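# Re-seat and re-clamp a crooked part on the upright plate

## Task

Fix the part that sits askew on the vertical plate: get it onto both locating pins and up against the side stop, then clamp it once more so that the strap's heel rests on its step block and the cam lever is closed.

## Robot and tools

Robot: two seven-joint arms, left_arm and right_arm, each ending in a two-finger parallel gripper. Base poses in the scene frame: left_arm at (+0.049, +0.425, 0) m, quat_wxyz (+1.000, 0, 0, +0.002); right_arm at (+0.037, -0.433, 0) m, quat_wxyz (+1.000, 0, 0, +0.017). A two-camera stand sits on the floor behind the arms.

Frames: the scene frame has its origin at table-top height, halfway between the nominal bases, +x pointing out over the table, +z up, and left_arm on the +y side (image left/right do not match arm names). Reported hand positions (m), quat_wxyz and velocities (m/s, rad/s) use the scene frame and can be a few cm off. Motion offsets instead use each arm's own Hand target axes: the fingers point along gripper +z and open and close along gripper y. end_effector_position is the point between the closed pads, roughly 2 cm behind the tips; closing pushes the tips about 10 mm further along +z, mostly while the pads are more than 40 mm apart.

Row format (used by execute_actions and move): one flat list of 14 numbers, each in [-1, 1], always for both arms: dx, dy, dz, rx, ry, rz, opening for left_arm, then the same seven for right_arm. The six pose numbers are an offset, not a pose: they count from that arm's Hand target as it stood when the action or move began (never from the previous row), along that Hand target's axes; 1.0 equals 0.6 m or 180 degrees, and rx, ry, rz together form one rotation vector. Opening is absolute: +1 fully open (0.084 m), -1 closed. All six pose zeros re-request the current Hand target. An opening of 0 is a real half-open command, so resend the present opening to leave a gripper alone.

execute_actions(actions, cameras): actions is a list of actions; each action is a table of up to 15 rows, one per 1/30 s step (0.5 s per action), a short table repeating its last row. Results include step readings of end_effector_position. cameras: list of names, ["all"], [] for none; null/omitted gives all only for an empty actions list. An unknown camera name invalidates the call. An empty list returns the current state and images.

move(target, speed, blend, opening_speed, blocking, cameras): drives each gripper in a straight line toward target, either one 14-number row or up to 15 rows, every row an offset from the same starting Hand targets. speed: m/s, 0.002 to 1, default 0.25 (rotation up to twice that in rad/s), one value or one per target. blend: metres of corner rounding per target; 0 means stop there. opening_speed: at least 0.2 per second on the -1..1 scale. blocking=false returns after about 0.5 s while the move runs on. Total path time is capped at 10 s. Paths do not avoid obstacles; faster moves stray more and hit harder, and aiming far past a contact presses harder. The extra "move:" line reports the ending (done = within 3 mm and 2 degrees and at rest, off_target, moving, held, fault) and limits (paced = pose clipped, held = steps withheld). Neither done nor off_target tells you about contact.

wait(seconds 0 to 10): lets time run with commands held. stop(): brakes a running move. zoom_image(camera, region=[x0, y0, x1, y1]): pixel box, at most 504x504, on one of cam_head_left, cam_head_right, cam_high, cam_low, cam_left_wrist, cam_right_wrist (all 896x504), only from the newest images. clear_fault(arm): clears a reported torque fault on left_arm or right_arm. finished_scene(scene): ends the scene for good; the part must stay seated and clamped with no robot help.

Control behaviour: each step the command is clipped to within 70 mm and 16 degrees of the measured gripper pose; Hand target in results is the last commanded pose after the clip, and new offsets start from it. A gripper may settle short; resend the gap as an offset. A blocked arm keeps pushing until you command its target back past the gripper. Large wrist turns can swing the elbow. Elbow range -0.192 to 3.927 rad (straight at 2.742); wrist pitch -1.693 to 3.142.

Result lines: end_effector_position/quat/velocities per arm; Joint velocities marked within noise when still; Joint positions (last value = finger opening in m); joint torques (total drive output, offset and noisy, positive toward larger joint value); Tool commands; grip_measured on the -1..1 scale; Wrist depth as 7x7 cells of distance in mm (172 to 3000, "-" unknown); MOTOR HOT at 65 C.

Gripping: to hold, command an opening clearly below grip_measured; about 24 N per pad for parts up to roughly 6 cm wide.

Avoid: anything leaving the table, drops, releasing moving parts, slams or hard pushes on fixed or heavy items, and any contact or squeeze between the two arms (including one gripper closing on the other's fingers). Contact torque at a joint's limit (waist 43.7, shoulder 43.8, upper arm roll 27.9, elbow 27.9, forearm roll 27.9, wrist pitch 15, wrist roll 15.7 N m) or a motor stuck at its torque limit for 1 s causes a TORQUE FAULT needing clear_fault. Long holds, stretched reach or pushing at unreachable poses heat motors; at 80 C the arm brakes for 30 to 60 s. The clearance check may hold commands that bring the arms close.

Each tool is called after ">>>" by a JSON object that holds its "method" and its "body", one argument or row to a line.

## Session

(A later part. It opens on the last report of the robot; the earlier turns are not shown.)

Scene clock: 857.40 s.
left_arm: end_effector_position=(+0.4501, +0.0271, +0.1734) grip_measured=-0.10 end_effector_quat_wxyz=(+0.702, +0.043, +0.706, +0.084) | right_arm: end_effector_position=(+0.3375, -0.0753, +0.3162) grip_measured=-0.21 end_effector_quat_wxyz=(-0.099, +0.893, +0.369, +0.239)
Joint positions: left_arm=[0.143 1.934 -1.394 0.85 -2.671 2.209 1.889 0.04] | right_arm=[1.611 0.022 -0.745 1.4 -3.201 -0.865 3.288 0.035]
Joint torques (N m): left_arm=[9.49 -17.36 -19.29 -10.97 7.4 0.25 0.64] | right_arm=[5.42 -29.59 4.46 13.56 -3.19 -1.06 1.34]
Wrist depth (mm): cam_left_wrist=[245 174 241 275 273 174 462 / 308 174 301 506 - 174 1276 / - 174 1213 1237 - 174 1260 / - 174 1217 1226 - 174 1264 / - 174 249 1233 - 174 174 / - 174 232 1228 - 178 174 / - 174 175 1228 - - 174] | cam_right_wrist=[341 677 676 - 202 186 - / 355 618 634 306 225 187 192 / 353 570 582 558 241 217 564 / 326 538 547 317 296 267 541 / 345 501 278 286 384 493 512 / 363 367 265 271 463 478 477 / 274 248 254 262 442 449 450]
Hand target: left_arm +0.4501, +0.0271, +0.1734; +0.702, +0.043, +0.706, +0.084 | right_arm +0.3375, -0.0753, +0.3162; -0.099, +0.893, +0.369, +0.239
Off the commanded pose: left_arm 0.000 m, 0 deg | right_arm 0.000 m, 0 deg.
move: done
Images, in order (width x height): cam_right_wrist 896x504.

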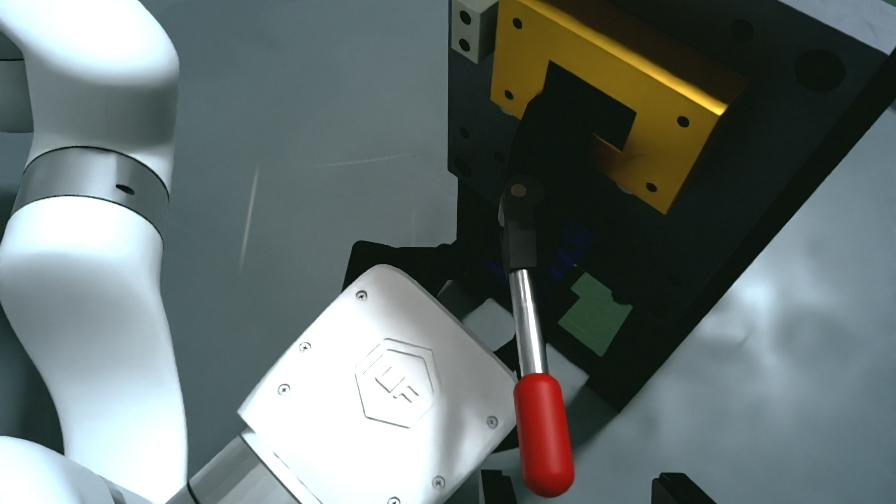

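>>> {"method": "move", "body": {
  "target": [
    [0,0,0,0,0,0,-0.7, -0.04,0.15,-0.0302,0.1979,0.3197,-0.1144,-1],
    [0,0,0,0,0,0,-0.7, 0.0778,0.1758,0.1005,0.1979,0.3197,-0.1144,-1]
  ],
  "speed": 0.25,
  "blend": [0.02,0],
  "cameras": ["cam_right_wrist","cam_head_right"]
}}

>>> {"method": "zoom_image", "body": {
  "camera": "cam_head_right",
  "region": [430, 190, 550, 310]
}}

Scene clock: 884.07 s.
left_arm: end_effector_position=(+0.4501, +0.0271, +0.1734) grip_measured=-0.10 end_effector_quat_wxyz=(+0.702, +0.043, +0.706, +0.084) | right_arm: end_effector_position=(+0.4620, -0.1001, +0.2873) grip_measured=-1.00 end_effector_quat_wxyz=(-0.474, +0.524, +0.475, +0.524)
Joint positions: left_arm=[0.143 1.934 -1.394 0.85 -2.671 2.209 1.889 0.04] | right_arm=[2.296 -1.74 -1.28 1.203 -3.886 -0.496 2.319 0]
Joint torques (N m): left_arm=[9.54 -17.22 -19.27 -11 7.39 0.33 0.62] | right_arm=[4.83 18.31 28.48 0.52 -1.36 0.15 -1.63]
Wrist depth (mm): cam_left_wrist=[245 174 241 276 273 174 462 / 308 174 302 506 - 174 1276 / - 174 1217 1230 - 174 1271 / - 174 1226 1228 - 174 1271 / - 174 248 1228 - 174 174 / - 174 232 1224 - 178 174 / - 174 175 1230 - - 174] | cam_right_wrist=[2874 2923 2948 - - 2372 1589 / 2828 2886 2948 - - 2372 1589 / 2948 2911 2960 2986 - 2333 1567 / 2911 2986 2935 - 232 2032 1574 / 606 2899 2973 - 198 1862 1564 / 602 625 514 - 197 1872 1564 / 612 461 475 241 184 878 1550]
Hand target: left_arm +0.4501, +0.0271, +0.1734; +0.702, +0.043, +0.706, +0.084 | right_arm +0.4620, -0.1001, +0.2873; -0.475, +0.524, +0.475, +0.524
Off the commanded pose: left_arm 0.000 m, 0 deg | right_arm 0.000 m, 0 deg.
move: done
Images, in order (width x height): cam_head_right 896x504, cam_right_wrist 896x504.

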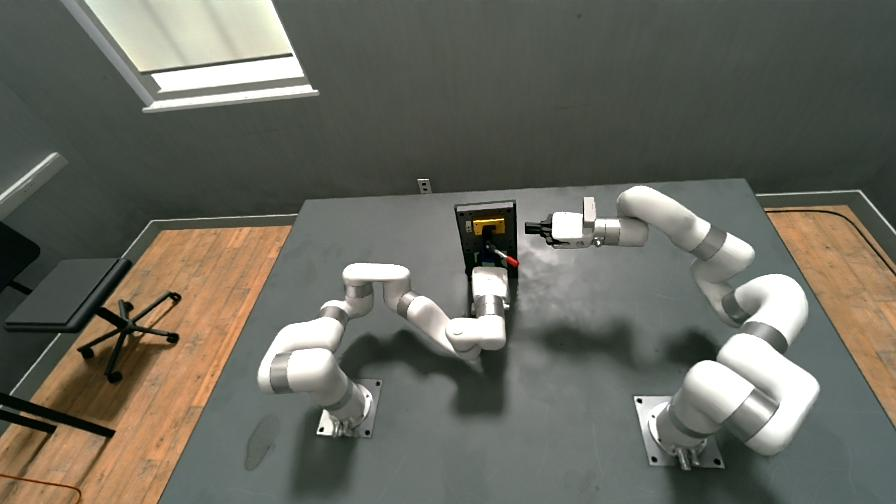

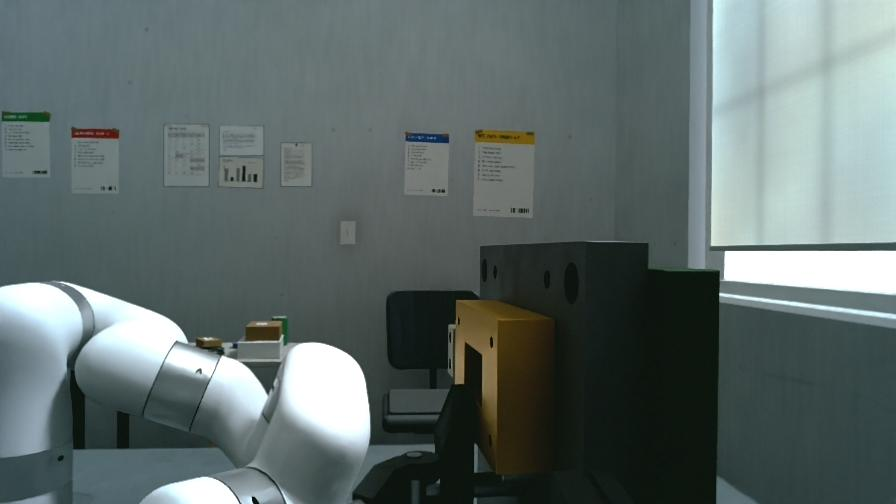

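Scaled by 4.200 from the camera's 896x504 image, which has a finer 1280x720 frame.

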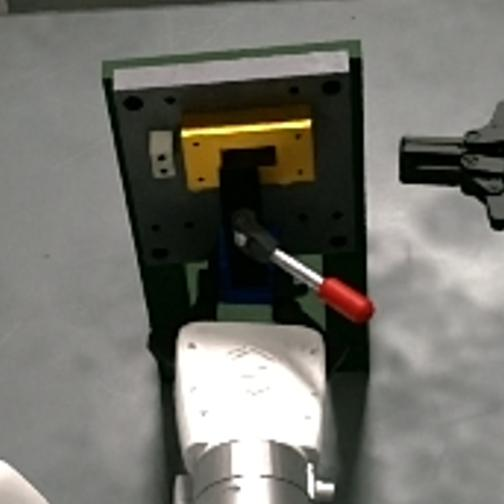

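>>> {"method": "move", "body": {
  "target": [
    [0,0,0,0,0,0,-0.7, 0.0133,-0.0137,0.0856,0,0,0,-1]
  ],
  "speed": 0.08,
  "cameras": ["cam_right_wrist","cam_head_right"]
}}

>>> {"method": "zoom_image", "body": {
  "camera": "cam_head_right",
  "region": [450, 195, 550, 275]
}}

Scene clock: 913.90 s.
left_arm: end_effector_position=(+0.4501, +0.0271, +0.1734) grip_measured=-0.10 end_effector_quat_wxyz=(+0.702, +0.043, +0.706, +0.084) | right_arm: end_effector_position=(+0.4589, -0.0482, +0.2952) grip_measured=-1.00 end_effector_quat_wxyz=(-0.475, +0.524, +0.475, +0.524)
Joint positions: left_arm=[0.143 1.934 -1.394 0.85 -2.671 2.209 1.889 0.04] | right_arm=[2.409 -1.651 -1.31 1.237 -3.897 -0.383 2.373 0]
Joint torques (N m): left_arm=[9.31 -17.23 -19.35 -10.89 7.29 0.29 0.58] | right_arm=[5.46 39.89 20.4 1.73 -1.87 1.52 1.41]
Wrist depth (mm): cam_left_wrist=[245 174 241 276 273 174 463 / 308 174 302 505 - 174 1271 / - 174 1215 1233 - 174 1264 / - 174 1215 1233 - 174 1264 / - 174 248 1239 - 174 174 / - 174 232 1228 - 178 174 / - 174 175 1226 - - 174] | cam_right_wrist=[2816 2886 - 2973 - 2364 1600 / 2805 2839 2948 2986 - 2325 1582 / 2816 2805 2935 2973 - 2325 1567 / 2886 2899 2911 2886 - 2151 1578 / 655 2816 2935 - 193 - 1574 / 552 573 483 - - - 1571 / 865 576 428 - - - 1567]
Hand target: left_arm +0.4501, +0.0271, +0.1734; +0.702, +0.043, +0.706, +0.084 | right_arm +0.4589, -0.0482, +0.2952; -0.475, +0.524, +0.475, +0.524
Off the commanded pose: left_arm 0.000 m, 0 deg | right_arm 0.000 m, 0 deg.
move: done
Images, in order (width x height): cam_head_right 896x504, cam_right_wrist 896x504.

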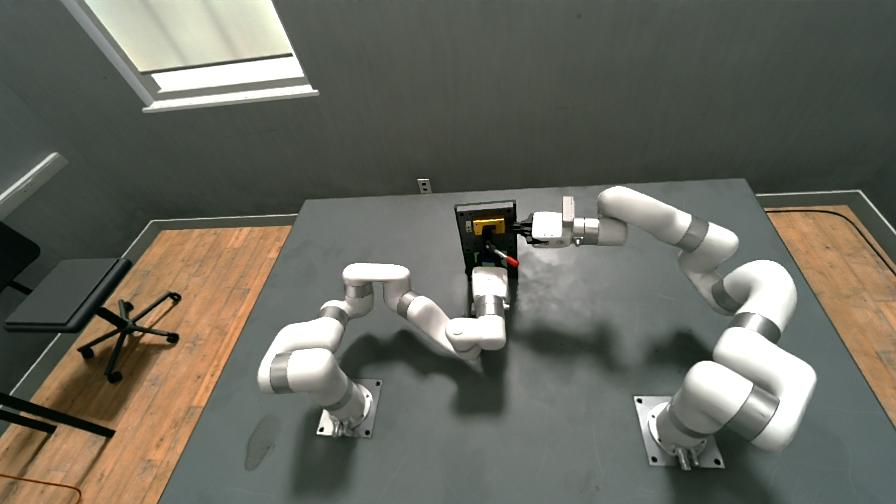

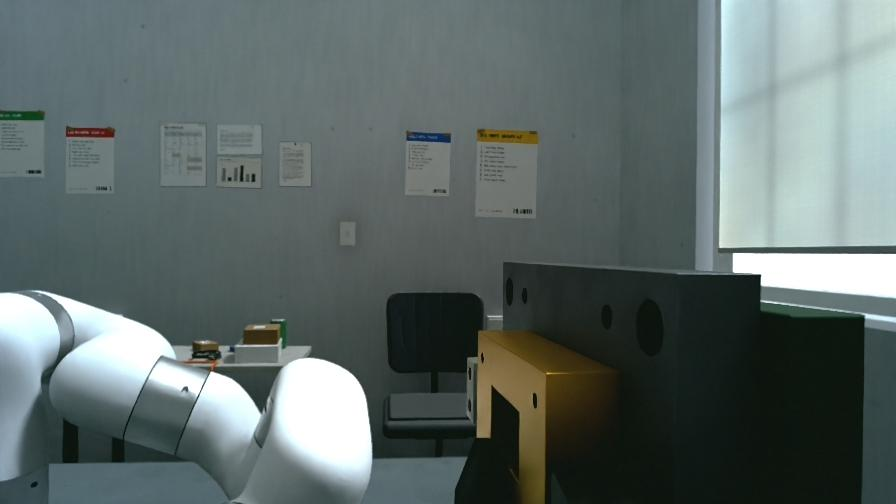

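Scaled by 5.040 from the camera's 896x504 image, which has a finer 1280x720 frame.

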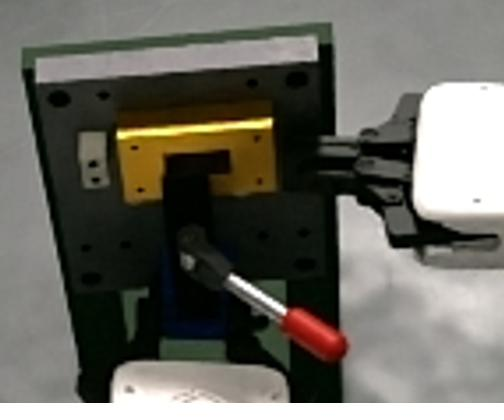

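>>> {"method": "move", "body": {
  "target": [
    [0,0,0,0,0,0,-0.7, 0,-0.0021,0.0131,0,0,0,-1]
  ],
  "speed": 0.04,
  "cameras": ["cam_head_right","cam_right_wrist"]
}}

>>> {"method": "zoom_image", "body": {
  "camera": "cam_head_right",
  "region": [450, 195, 550, 275]
}}

Scene clock: 920.73 s.
left_arm: end_effector_position=(+0.4501, +0.0271, +0.1734) grip_measured=-0.10 end_effector_quat_wxyz=(+0.702, +0.043, +0.706, +0.084) | right_arm: end_effector_position=(+0.4584, -0.0403, +0.2952) grip_measured=-1.00 end_effector_quat_wxyz=(-0.475, +0.524, +0.475, +0.524)
Joint positions: left_arm=[0.143 1.934 -1.394 0.85 -2.671 2.209 1.889 0.04] | right_arm=[2.427 -1.639 -1.317 1.244 -3.899 -0.367 2.379 0]
Joint torques (N m): left_arm=[9.33 -17.06 -19.4 -10.95 7.26 0.33 0.7] | right_arm=[4.98 40.1 20.38 1.7 -1.76 1.86 1.47]
Wrist depth (mm): cam_left_wrist=[245 174 241 276 273 174 462 / 308 174 301 505 - 174 1260 / - 174 1222 1228 - 174 1269 / - 174 1207 1228 - 174 1260 / - 174 248 1228 - 174 174 / - 174 232 1228 - 179 174 / - 174 175 1230 - - 174] | cam_right_wrist=[2738 2874 2899 2986 - 2372 1578 / 2782 2923 2973 2986 - 2348 1571 / 2816 2793 2886 - 2999 2372 1585 / 2839 2886 2960 - - 2145 1593 / 649 2839 2935 - 192 - 1567 / 544 569 501 - - - 1483 / 870 572 421 - - - 1483]
Hand target: left_arm +0.4501, +0.0271, +0.1734; +0.702, +0.043, +0.706, +0.084 | right_arm +0.4584, -0.0402, +0.2952; -0.475, +0.524, +0.475, +0.524
Off the commanded pose: left_arm 0.000 m, 0 deg | right_arm 0.000 m, 0 deg.
move: done
Images, in order (width x height): cam_head_right 896x504, cam_right_wrist 896x504.

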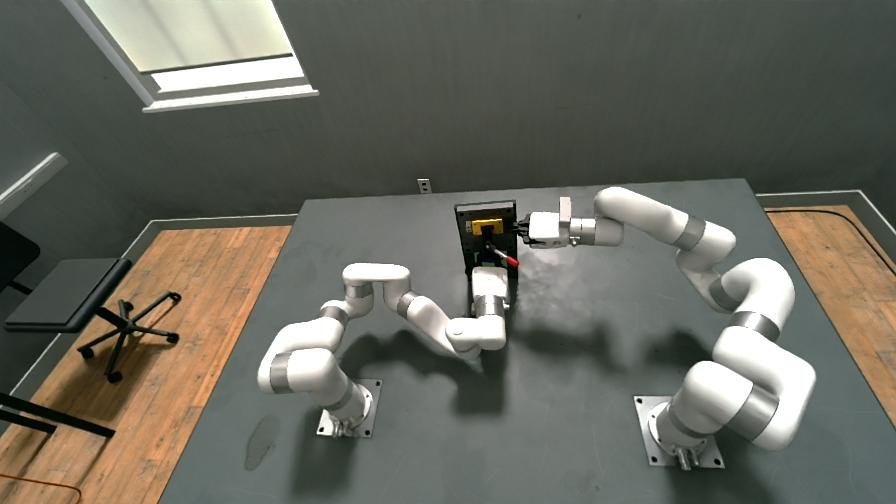

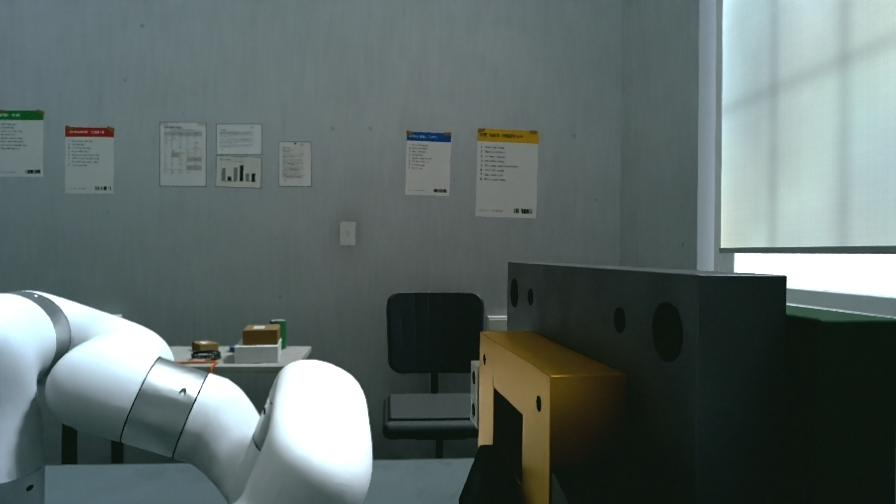

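Scaled by 5.040 from the camera's 896x504 image, which has a finer 1280x720 frame.

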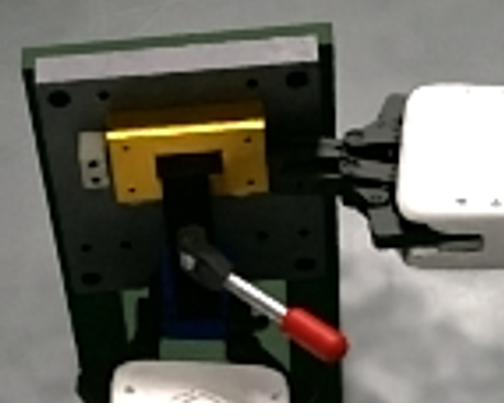

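>>> {"method": "move", "body": {
  "target": [
    [0,0,0,0,0,0,-0.7, 0,-0.0005,0.0033,0,0,0,-1]
  ],
  "speed": 0.02,
  "cameras": ["cam_head_right"]
}}

>>> {"method": "zoom_image", "body": {
  "camera": "cam_head_right",
  "region": [460, 205, 530, 255]
}}

Scene clock: 929.77 s.
left_arm: end_effector_position=(+0.4501, +0.0271, +0.1734) grip_measured=-0.10 end_effector_quat_wxyz=(+0.702, +0.043, +0.706, +0.084) | right_arm: end_effector_position=(+0.4583, -0.0383, +0.2952) grip_measured=-1.00 end_effector_quat_wxyz=(-0.475, +0.524, +0.475, +0.524)
Joint positions: left_arm=[0.143 1.934 -1.394 0.85 -2.671 2.209 1.889 0.04] | right_arm=[2.432 -1.637 -1.318 1.246 -3.9 -0.363 2.38 0]
Joint torques (N m): left_arm=[9.18 -17.05 -19.43 -11.04 7.26 0.29 0.58] | right_arm=[5.32 40.19 20.24 1.67 -1.6 1.5 1.54]
Wrist depth (mm): cam_left_wrist=[245 174 241 275 273 174 462 / 308 174 302 505 - 174 1266 / - 174 1222 1235 - 174 1269 / - 174 1211 1235 - 174 1266 / - 174 248 1222 - 174 174 / - 174 233 1228 - 178 174 / - 174 175 1220 - - 174] | cam_right_wrist=[2793 2886 2986 2960 2999 2381 1600 / 2805 2899 2948 2999 - 2356 1611 / 2805 2828 2911 2999 - 2364 1589 / 2771 2782 2899 2986 2986 2178 1571 / 650 2911 2973 - 192 - 1506 / 540 566 502 - - - 1483 / 868 568 419 - - - 1480]
Hand target: left_arm +0.4501, +0.0271, +0.1734; +0.702, +0.043, +0.706, +0.084 | right_arm +0.4583, -0.0382, +0.2952; -0.475, +0.524, +0.475, +0.524
Off the commanded pose: left_arm 0.000 m, 0 deg | right_arm 0.000 m, 0 deg.
move: done
Images, in order (width x height): cam_head_right 896x504.

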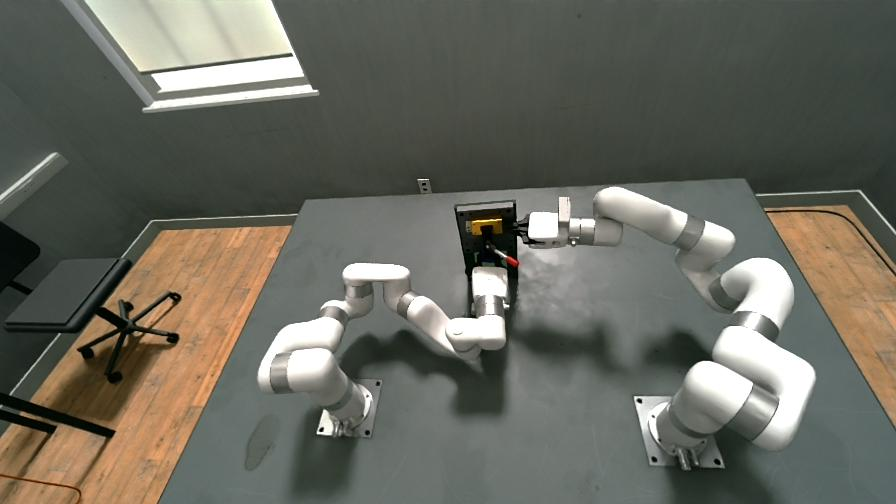

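Scaled by 7.200 from the camera's 896x504 image, which has a finer 1280x720 frame.

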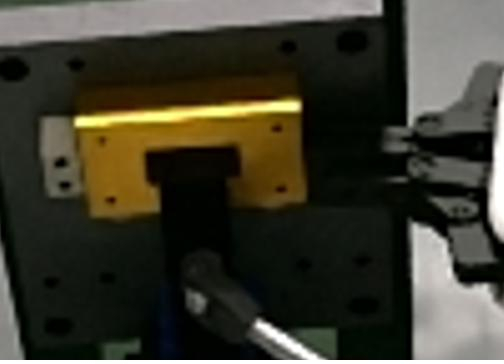

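>>> {"method": "move", "body": {
  "target": [
    [0,0,0,0,0,0,-0.7, 0,-0.0004,0.0025,0,0,0,-1]
  ],
  "speed": 0.02,
  "cameras": ["cam_head_right"]
}}

>>> {"method": "zoom_image", "body": {
  "camera": "cam_head_right",
  "region": [460, 205, 530, 255]
}}

Scene clock: 939.50 s.
left_arm: end_effector_position=(+0.4501, +0.0271, +0.1734) grip_measured=-0.10 end_effector_quat_wxyz=(+0.702, +0.043, +0.706, +0.084) | right_arm: end_effector_position=(+0.4582, -0.0368, +0.2952) grip_measured=-1.00 end_effector_quat_wxyz=(-0.474, +0.524, +0.475, +0.524)
Joint positions: left_arm=[0.143 1.934 -1.394 0.85 -2.671 2.209 1.889 0.04] | right_arm=[2.435 -1.634 -1.319 1.247 -3.9 -0.361 2.382 0]
Joint torques (N m): left_arm=[9.13 -17.02 -19.36 -10.94 7.26 0.32 0.6] | right_arm=[11.08 40.38 17.79 1.79 -2.14 3.5 1.49]
Wrist depth (mm): cam_left_wrist=[245 174 241 275 273 174 462 / 307 174 302 506 - 174 1271 / - 174 1220 1224 - 174 1266 / - 174 1213 1235 - 174 1271 / - 174 249 1224 - 174 174 / - 174 232 1237 - 178 174 / - 174 175 1224 - - 174] | cam_right_wrist=[2839 2886 2911 2948 - 2372 1593 / 2782 2816 2935 - - 2340 1578 / 2738 2911 2948 2973 2973 2340 1582 / 2793 2851 2899 - - 2199 1585 / 648 2771 2874 - 192 - 1499 / 543 566 501 - - - 1477 / 865 568 419 - - - 1480]
Hand target: left_arm +0.4501, +0.0271, +0.1734; +0.702, +0.043, +0.706, +0.084 | right_arm +0.4582, -0.0367, +0.2952; -0.475, +0.524, +0.475, +0.524
Off the commanded pose: left_arm 0.000 m, 0 deg | right_arm 0.000 m, 0 deg.
move: done
Images, in order (width x height): cam_head_right 896x504.

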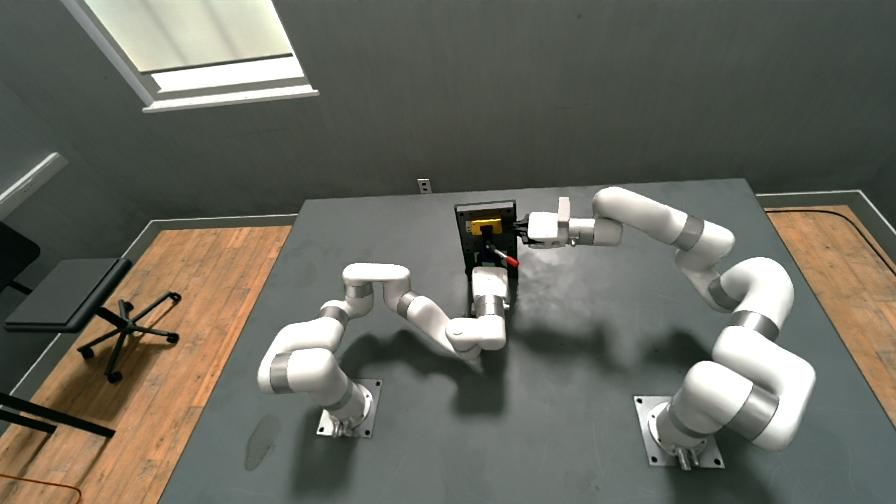

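Scaled by 7.200 from the camera's 896x504 image, which has a finer 1280x720 frame.

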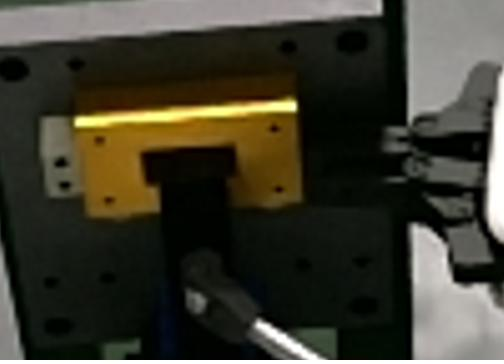

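>>> {"method": "move", "body": {
  "target": [
    [0,0,0,0,0,0,-0.7, 0,0.0033,-0.1,0,0,0,-1],
    [0,0,0,0,0,0,-0.7, 0.1413,-0.1457,-0.1875,-0.4324,-0.2385,0.2162,-1],
    [0,0,0,0,0,0,-0.7, 0.0747,-0.1673,0.0281,-0.4324,-0.2385,0.2162,-1]
  ],
  "speed": [0.06,0.3,0.3],
  "blend": [0.01,0.03,0],
  "cameras": ["cam_head_right","cam_right_wrist"]
}}

>>> {"method": "zoom_image", "body": {
  "camera": "cam_right_wrist",
  "region": [250, 100, 650, 400]
}}

Scene clock: 982.27 s.
left_arm: end_effector_position=(+0.4501, +0.0271, +0.1734) grip_measured=-0.10 end_effector_quat_wxyz=(+0.702, +0.043, +0.706, +0.084) | right_arm: end_effector_position=(+0.3600, -0.0100, +0.3401) grip_measured=-1.00 end_effector_quat_wxyz=(+0.000, +0.949, -0.001, +0.316)
Joint positions: left_arm=[0.143 1.934 -1.394 0.85 -2.671 2.209 1.889 0.04] | right_arm=[-1.509 -0.611 2.266 2.021 -3.213 -1.214 4.137 0]
Joint torques (N m): left_arm=[9.12 -16.97 -19.37 -11.12 7.1 0.24 0.59] | right_arm=[-5.39 25.67 -4.68 16.05 1.59 -1.11 -1.49]
Wrist depth (mm): cam_left_wrist=[245 174 241 275 272 174 462 / 307 174 302 507 - 174 1264 / - 174 1222 1230 - 174 1269 / - 174 1211 1220 - 174 1276 / - 174 248 1230 - 174 174 / - 174 232 1220 - 178 174 / - 174 175 1220 - - 174] | cam_right_wrist=[1394 1388 1377 1388 1369 1372 1364 / 1449 210 193 211 194 743 745 / 652 188 191 199 202 663 680 / 606 219 198 198 220 614 619 / 564 550 217 224 276 570 572 / 518 510 313 231 501 525 526 / 480 479 471 286 483 483 485]
Hand target: left_arm +0.4501, +0.0271, +0.1734; +0.702, +0.043, +0.706, +0.084 | right_arm +0.3600, -0.0100, +0.3400; +0.000, +0.949, -0.001, +0.316
Off the commanded pose: left_arm 0.000 m, 0 deg | right_arm 0.000 m, 0 deg.
move: done; limits=paced
Images, in order (width x height): cam_head_right 896x504, cam_right_wrist 896x504.

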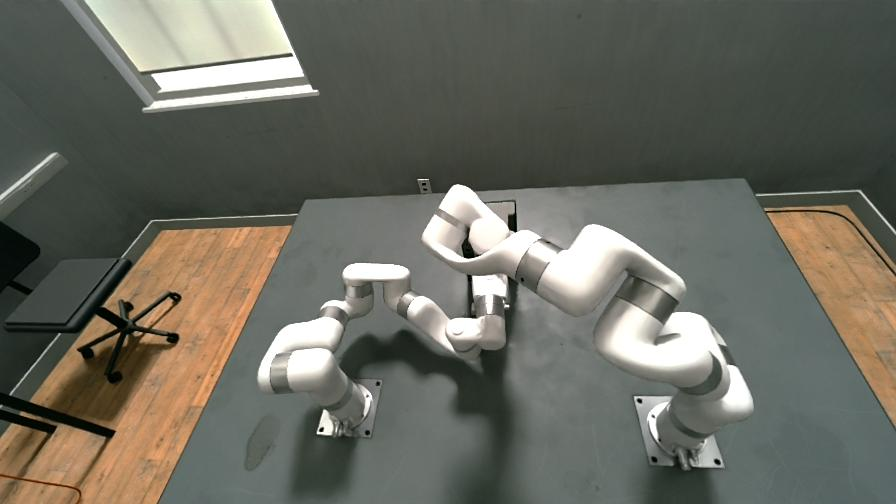

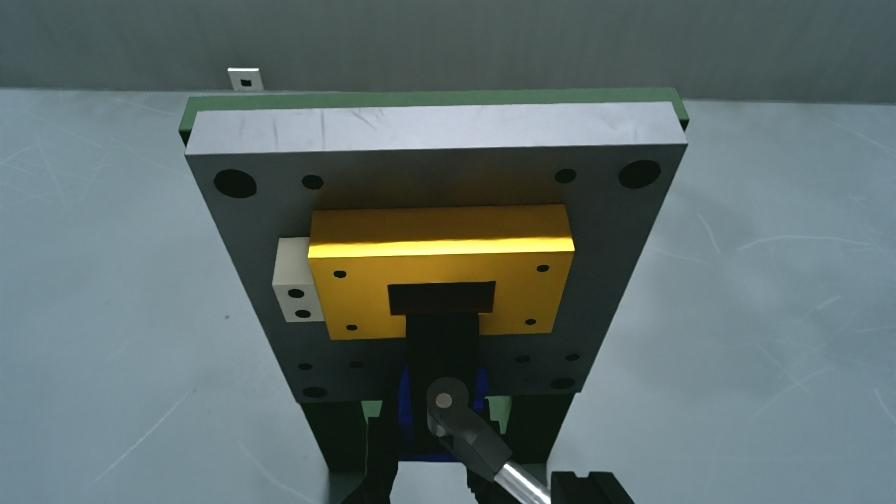

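Scaled by 1.260 from the camera's 896x504 image, which has a finer 1280x720 frame.

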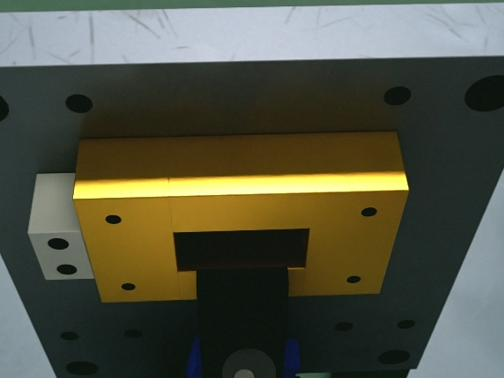

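>>> {"method": "move", "body": {
  "target": [
    [0,0,0,0,0,0,-0.7, -0.0539,0.1088,0.0093,0.1373,-0.0361,-0.2078,-0.2],
    [0,0,0,0,0,0,-0.7, -0.0852,0.062,0.1295,0.1373,-0.0361,-0.2078,-0.2]
  ],
  "speed": [0.25,0.15],
  "blend": [0.01,0],
  "cameras": ["cam_right_wrist"]
}}

>>> {"method": "zoom_image", "body": {
  "camera": "cam_right_wrist",
  "region": [440, 0, 896, 400]
}}

Scene clock: 1014.77 s.
left_arm: end_effector_position=(+0.4501, +0.0271, +0.1734) grip_measured=-0.10 end_effector_quat_wxyz=(+0.702, +0.043, +0.706, +0.084) | right_arm: end_effector_position=(+0.3656, -0.0472, +0.2472) grip_measured=-0.21 end_effector_quat_wxyz=(-0.098, +0.893, +0.367, +0.239)
Joint positions: left_arm=[0.143 1.934 -1.394 0.85 -2.671 2.209 1.889 0.04] | right_arm=[-1.604 -0.218 2.337 1.378 -2.933 -0.708 3.06 0.035]
Joint torques (N m): left_arm=[9.12 -16.91 -19.32 -10.85 6.96 0.21 0.56] | right_arm=[-5.31 14.58 0.69 18.36 3.13 -1.18 -1.65]
Wrist depth (mm): cam_left_wrist=[245 174 241 275 273 174 461 / 307 174 302 507 - 174 1271 / - 174 1215 1235 - 174 1260 / - 174 1209 1230 - 174 1271 / - 174 249 1224 - 174 174 / - 174 232 1237 - 178 174 / - 174 175 1237 - - 174] | cam_right_wrist=[287 581 572 - - - - / 303 532 532 - - - - / 305 489 490 - 199 189 - / 294 455 239 235 225 206 195 / 414 429 202 209 240 224 427 / 281 189 193 197 394 362 407 / 279 179 183 189 379 380 380]
Hand target: left_arm +0.4501, +0.0271, +0.1734; +0.702, +0.043, +0.706, +0.084 | right_arm +0.3656, -0.0472, +0.2472; -0.098, +0.893, +0.367, +0.239
Off the commanded pose: left_arm 0.000 m, 0 deg | right_arm 0.000 m, 0 deg.
move: done
Images, in order (width x height): cam_right_wrist 896x504.

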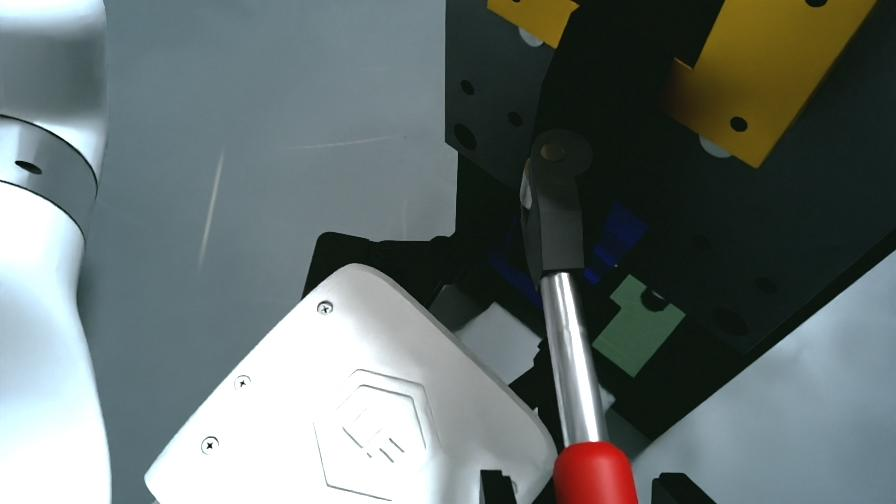

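Scaled by 1.105 from the camera's 896x504 image, which has a finer 1280x720 frame.

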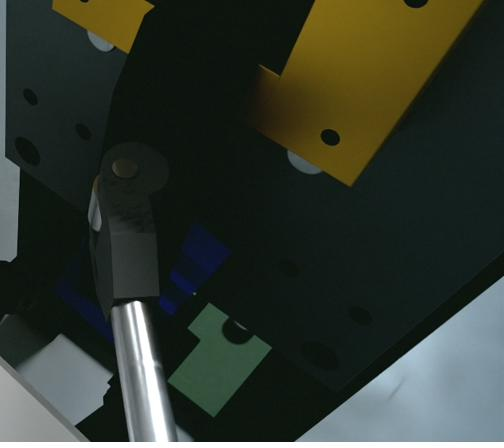

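>>> {"method": "move", "body": {
  "target": [
    [0,0,0,0,0,0,-0.7, 0,0,0,0,0,0,-0.75],
    [0,0,0,0,0,0,-0.7, 0.0048,0.0423,0.0028,0.0417,0,-0.0722,-0.75],
    [0,0,0,0,0,0,-0.7, 0.0190,0.0817,0.0109,0.0833,0,-0.1443,-0.75],
    [0,0,0,0,0,0,-0.7, 0.0414,0.1155,0.0239,0.125,0,-0.2165,-0.75]
  ],
  "speed": 0.06,
  "blend": [0,0.01,0.01,0],
  "opening_speed": 1.0,
  "cameras": ["cam_right_wrist","cam_head_right"]
}}

>>> {"method": "zoom_image", "body": {
  "camera": "cam_head_right",
  "region": [450, 195, 550, 275]
}}

Scene clock: 1037.97 s.
left_arm: end_effector_position=(+0.4501, +0.0271, +0.1734) grip_measured=-0.10 end_effector_quat_wxyz=(+0.702, +0.043, +0.706, +0.084) | right_arm: end_effector_position=(+0.4347, -0.0763, +0.2472) grip_measured=-0.62 end_effector_quat_wxyz=(-0.183, +0.685, +0.681, +0.183)
Joint positions: left_arm=[0.143 1.934 -1.394 0.85 -2.671 2.209 1.889 0.04] | right_arm=[-2.352 -0.515 2.631 1.718 -2.338 -1.162 1.673 0.017]
Joint torques (N m): left_arm=[8.94 -16.76 -19.22 -10.91 6.98 0.24 0.57] | right_arm=[-17.96 24.54 -18.97 15.02 -1.39 0.98 -1.2]
Wrist depth (mm): cam_left_wrist=[245 174 241 275 272 174 462 / 308 174 301 506 - 174 1273 / - 174 1217 1228 - 174 1264 / - 174 1217 1235 - 174 1266 / - 174 249 1222 - 174 174 / - 174 232 1237 - 178 174 / - 174 175 1226 - - 174] | cam_right_wrist=[566 338 365 569 - - - / 521 362 520 533 - - - / 267 233 229 231 - - - / 210 219 220 222 197 - - / 204 211 212 215 224 202 - / 216 207 206 221 - 188 - / 378 378 377 378 - 190 -]
Hand target: left_arm +0.4501, +0.0271, +0.1734; +0.702, +0.043, +0.706, +0.084 | right_arm +0.4348, -0.0763, +0.2472; -0.183, +0.685, +0.681, +0.183
Off the commanded pose: left_arm 0.000 m, 0 deg | right_arm 0.000 m, 0 deg.
move: done
Images, in order (width x height): cam_head_right 896x504, cam_right_wrist 896x504.

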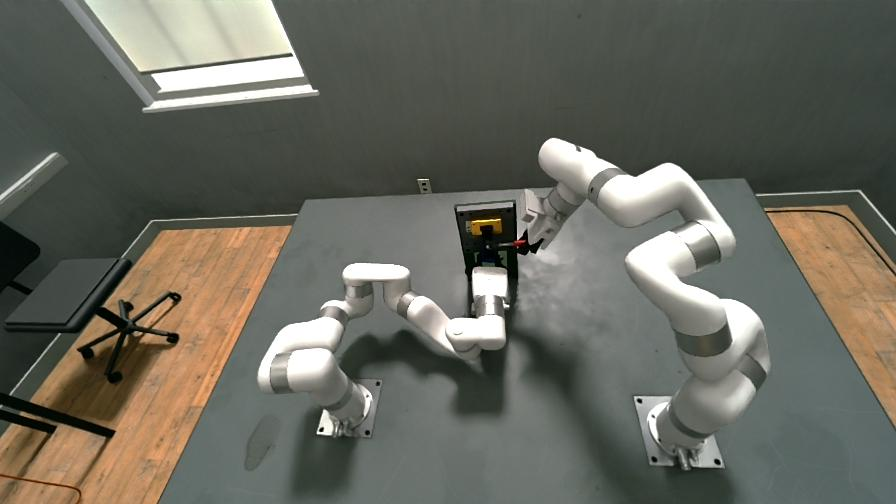

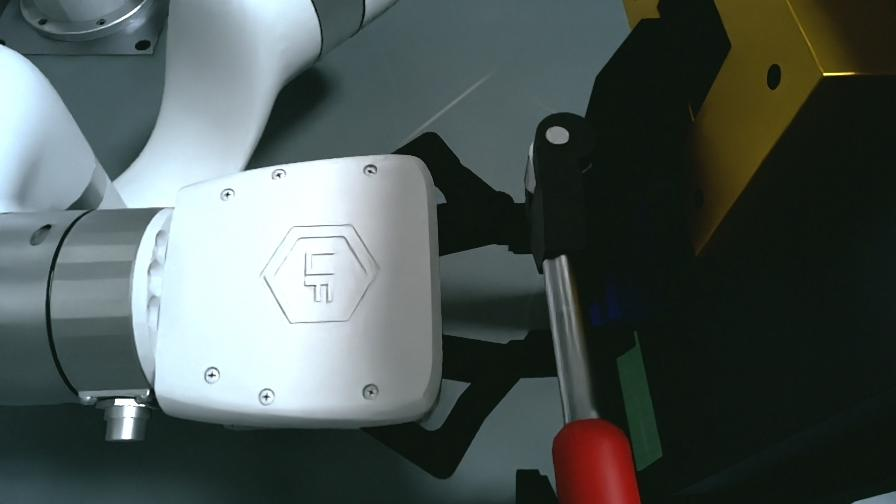

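Scaled by 5.040 from the camera's 896x504 image, which has a finer 1280x720 frame.

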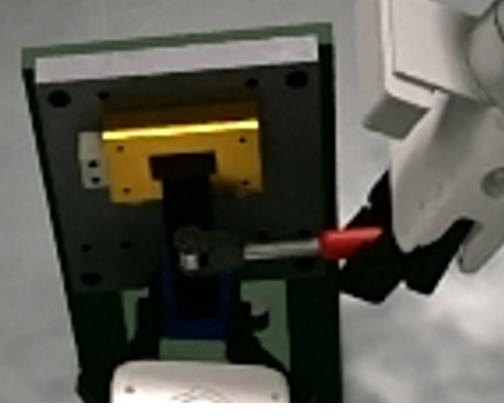

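>>> {"method": "move", "body": {
  "target": [
    [0,0,0,0,0,0,-0.7, 0,0.0043,0,0.0042,0,-0.0072,-0.75]
  ],
  "speed": 0.03
}}

Scene clock: 1047.80 s.
left_arm: end_effector_position=(+0.4501, +0.0271, +0.1734) grip_measured=-0.10 end_effector_quat_wxyz=(+0.702, +0.043, +0.706, +0.084) | right_arm: end_effector_position=(+0.4367, -0.0761, +0.2473) grip_measured=-0.62 end_effector_quat_wxyz=(-0.185, +0.676, +0.690, +0.180)
Joint positions: left_arm=[0.143 1.934 -1.394 0.85 -2.671 2.209 1.889 0.04] | right_arm=[-2.367 -0.537 2.637 1.749 -2.333 -1.187 1.652 0.017]
Joint torques (N m): left_arm=[9.01 -16.66 -19.21 -10.78 6.79 0.19 0.56] | right_arm=[-22 23.89 -32.99 20.78 -0.38 5.5 -1.15]
Wrist depth (mm): cam_left_wrist=[245 174 241 275 272 174 462 / 308 174 301 506 - 174 1266 / - 174 1213 1237 - 174 1266 / - 174 1213 1224 - 174 1271 / - 174 249 1226 - 174 174 / - 174 232 1233 - 178 174 / - 174 175 1228 - - 174] | cam_right_wrist=[569 356 358 567 - - - / 281 375 521 531 - - - / 275 231 229 231 - - - / 210 219 221 223 196 - - / 207 211 212 215 223 200 - / 223 212 206 210 389 189 - / 379 378 378 378 - 190 -]
Hand target: left_arm +0.4501, +0.0271, +0.1734; +0.702, +0.043, +0.706, +0.084 | right_arm +0.4373, -0.0763, +0.2472; -0.185, +0.676, +0.690, +0.181
Off the commanded pose: left_arm 0.000 m, 0 deg | right_arm 0.001 m, 0 deg.
move: done

>>> {"method": "move", "body": {
  "target": [
    [0,0,0,0,0,0,-0.7, 0,-0.0038,0,-0.0042,0,0.0072,-0.7],
    [0,0,0,0,0,0,-0.7, 0,-0.0038,0,-0.0042,0,0.0072,-0.1],
    [0,0,0,0,0,0,-0.7, 0,-0.0038,-0.16,-0.0042,0,0.0072,-0.1]
  ],
  "speed": [0.03,0.1,0.12],
  "opening_speed": 1.0,
  "cameras": ["cam_right_wrist"]
}}

>>> {"method": "zoom_image", "body": {
  "camera": "cam_right_wrist",
  "region": [440, 0, 896, 440]
}}

Scene clock: 1060.60 s.
left_arm: end_effector_position=(+0.4501, +0.0271, +0.1734) grip_measured=-0.10 end_effector_quat_wxyz=(+0.702, +0.043, +0.706, +0.084) | right_arm: end_effector_position=(+0.4360, -0.1244, +0.3305) grip_measured=-0.11 end_effector_quat_wxyz=(-0.183, +0.685, +0.681, +0.184)
Joint positions: left_arm=[0.143 1.934 -1.394 0.85 -2.671 2.209 1.889 0.04] | right_arm=[-2.404 -0.445 2.578 1.854 -2.389 -1.369 1.728 0.039]
Joint torques (N m): left_arm=[8.85 -16.66 -19.2 -10.61 6.79 0.22 0.54] | right_arm=[-5.41 37.21 -8.8 17.13 -1.85 -1.74 1.32]
Wrist depth (mm): cam_left_wrist=[245 174 241 275 273 174 461 / 308 174 301 505 - 174 1266 / - 174 1209 1233 - 174 1266 / - 174 1207 1239 - 174 1273 / - 174 248 1241 - 174 174 / - 174 233 1224 - 178 174 / - 174 175 1230 - - 174] | cam_right_wrist=[669 660 441 674 215 180 690 / 352 616 467 643 196 188 648 / 326 459 330 331 206 184 599 / 305 306 316 316 280 183 552 / 300 305 305 306 286 201 515 / 486 480 473 472 289 283 486 / 458 458 459 459 444 440 459]
Hand target: left_arm +0.4501, +0.0271, +0.1734; +0.702, +0.043, +0.706, +0.084 | right_arm +0.4361, -0.1244, +0.3304; -0.183, +0.685, +0.681, +0.183
Off the commanded pose: left_arm 0.000 m, 0 deg | right_arm 0.000 m, 0 deg.
move: done
Images, in order (width x height): cam_right_wrist 896x504.

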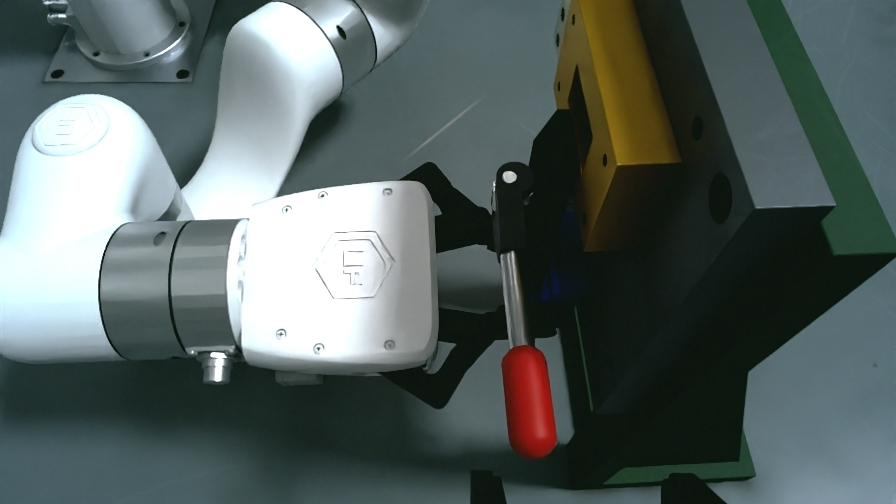

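Scaled by 1.105 from the camera's 896x504 image, which has a finer 1280x720 frame.

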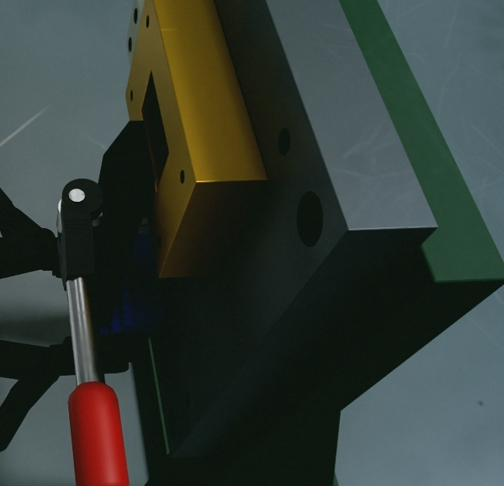

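>>> {"method": "move", "body": {
  "target": [
    [0,0,0,0,0,0,0.05, 0,0,0,0,0,0,-0.1]
  ],
  "speed": 0.1,
  "opening_speed": 0.6,
  "cameras": ["cam_left_wrist"]
}}

Scene clock: 1067.37 s.
left_arm: end_effector_position=(+0.4501, +0.0271, +0.1734) grip_measured=+0.04 end_effector_quat_wxyz=(+0.702, +0.043, +0.706, +0.084) | right_arm: end_effector_position=(+0.4361, -0.1244, +0.3304) grip_measured=-0.11 end_effector_quat_wxyz=(-0.183, +0.685, +0.681, +0.183)
Joint positions: left_arm=[0.143 1.934 -1.394 0.85 -2.671 2.209 1.889 0.046] | right_arm=[-2.404 -0.445 2.578 1.854 -2.389 -1.369 1.728 0.039]
Joint torques (N m): left_arm=[8.95 -16.57 -15.63 -10.54 6.89 0.19 0.64] | right_arm=[-5.45 25.88 -7.83 16.91 0.2 -1.38 1.45]
Wrist depth (mm): cam_left_wrist=[246 173 241 275 273 174 462 / 308 174 302 508 - 174 1278 / - 174 1211 1228 - 174 1257 / - 174 1211 1230 - 174 1271 / - 174 249 1241 - 174 174 / - 174 232 1230 - 178 174 / - 174 175 1222 - - 174] | cam_right_wrist=[671 664 440 674 214 188 694 / 353 618 468 645 196 188 646 / 327 459 330 340 206 184 596 / 305 305 316 317 279 183 555 / 300 304 306 305 286 201 514 / 486 479 472 472 288 282 490 / 457 458 459 457 444 442 458]
Hand target: left_arm +0.4501, +0.0271, +0.1734; +0.702, +0.043, +0.706, +0.084 | right_arm +0.4361, -0.1244, +0.3304; -0.183, +0.685, +0.681, +0.183
Off the commanded pose: left_arm 0.000 m, 0 deg | right_arm 0.000 m, 0 deg.
move: done
Images, in order (width x height): cam_left_wrist 896x504.

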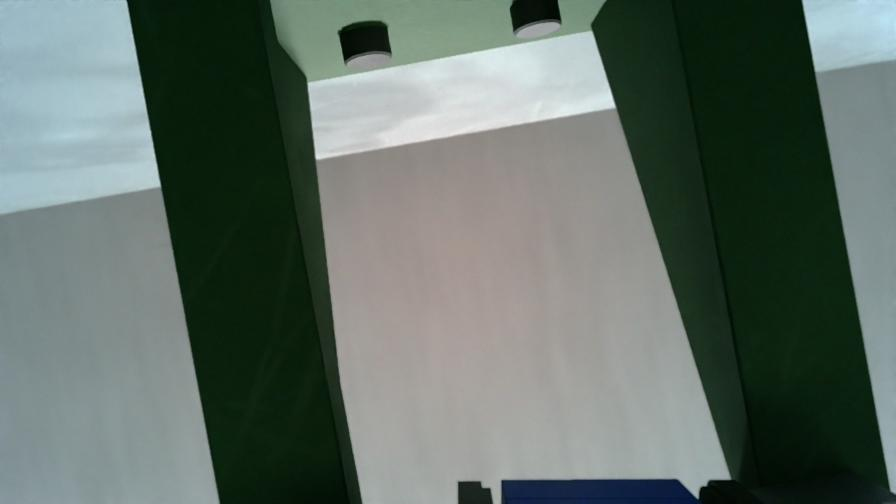

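>>> {"method": "move", "body": {
  "target": [
    [0,0,0,0,0,0,0.4, 0,0,0,0,0,0,-0.1],
    [0,0,-0.25,0,0,0,0.4, 0,0,0,0,0,0,-0.1],
    [0,0,-0.25,0,0,0,0.4, 0.1732,-0.1268,0.0815,-0.2749,0.0303,0.4159,-1]
  ],
  "speed": [0.1,0.12,0.25],
  "opening_speed": 1.0,
  "cameras": ["cam_left_wrist","cam_right_wrist"]
}}

>>> {"method": "zoom_image", "body": {
  "camera": "cam_right_wrist",
  "region": [250, 100, 650, 504]
}}

Scene clock: 1091.90 s.
left_arm: end_effector_position=(+0.3004, +0.0184, +0.1734) grip_measured=+0.39 end_effector_quat_wxyz=(+0.702, +0.043, +0.706, +0.084) | right_arm: end_effector_position=(+0.3606, -0.0095, +0.3400) grip_measured=-1.00 end_effector_quat_wxyz=(+0.000, +0.949, +0.000, +0.317)
Joint positions: left_arm=[-0.219 1.944 -1.346 0.785 -2.519 2.637 1.982 0.061] | right_arm=[-1.5 -0.619 2.24 2.022 -3.192 -1.211 4.123 0]
Joint torques (N m): left_arm=[-10.51 -16.8 -17.11 -5.51 6.67 0.49 1] | right_arm=[-5.6 26.29 -5.14 15.7 -0.13 -1.24 -0.99]
Wrist depth (mm): cam_left_wrist=[249 272 299 332 324 427 499 / 320 368 324 404 324 725 1425 / 499 548 324 1388 324 1414 1422 / 1340 1348 325 1386 324 1422 1437 / 1343 1350 325 1372 324 1397 1437 / 1345 1358 325 304 304 1408 1425 / 1337 1335 305 305 285 305 1422] | cam_right_wrist=[1397 1394 1391 1369 1377 1361 1358 / 750 210 193 211 194 739 743 / 650 188 195 198 201 664 679 / 607 218 198 198 219 617 615 / 564 554 215 223 273 570 573 / 519 509 312 231 303 517 525 / 480 479 471 481 483 483 486]
Hand target: left_arm +0.3004, +0.0184, +0.1734; +0.702, +0.043, +0.706, +0.084 | right_arm +0.3606, -0.0095, +0.3400; +0.000, +0.949, +0.000, +0.317
Off the commanded pose: left_arm 0.000 m, 0 deg | right_arm 0.000 m, 0 deg.
move: done
Images, in order (width x height): cam_left_wrist 896x504, cam_right_wrist 896x504.

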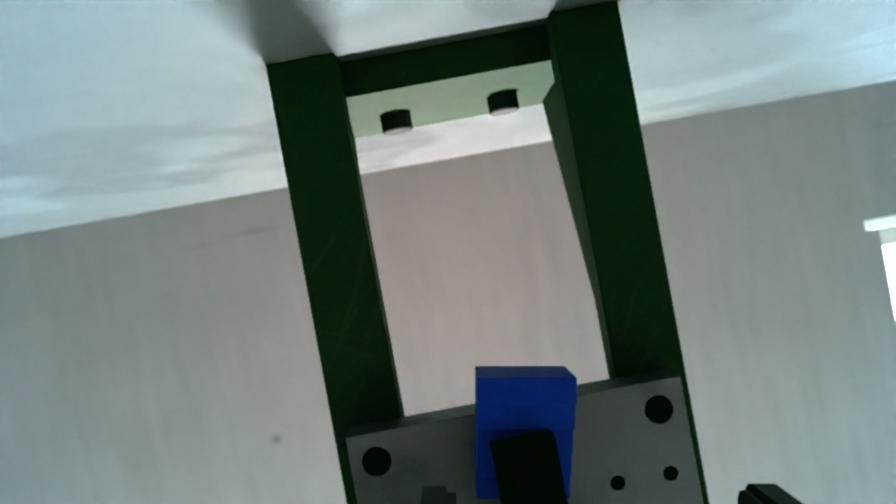

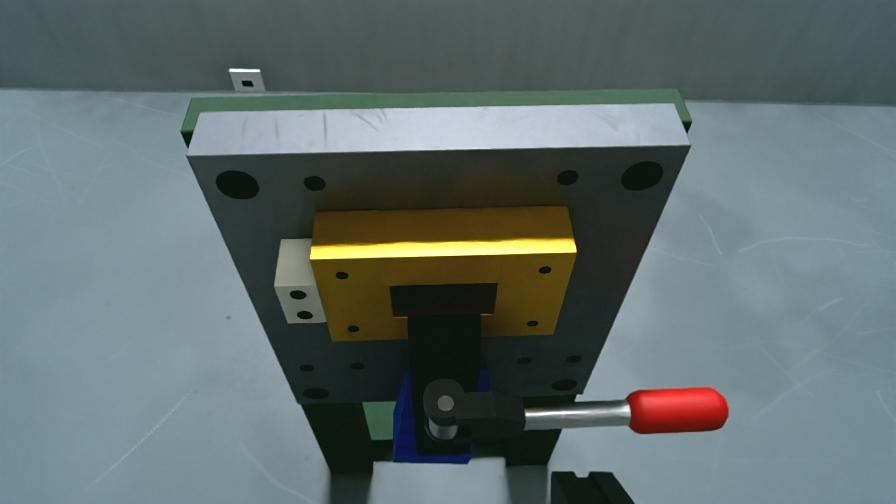

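Scaled by 1.248 from the camera's 896x504 image, which has a finer 1280x720 frame.

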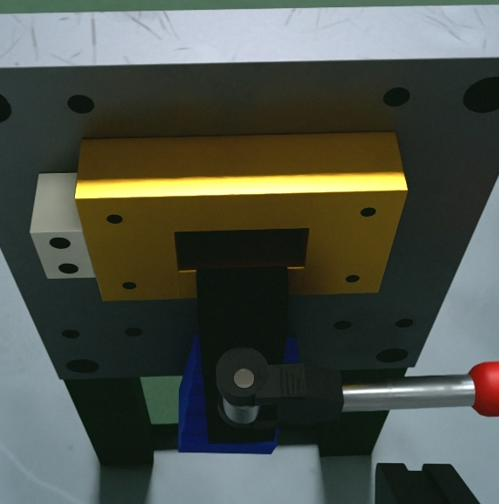

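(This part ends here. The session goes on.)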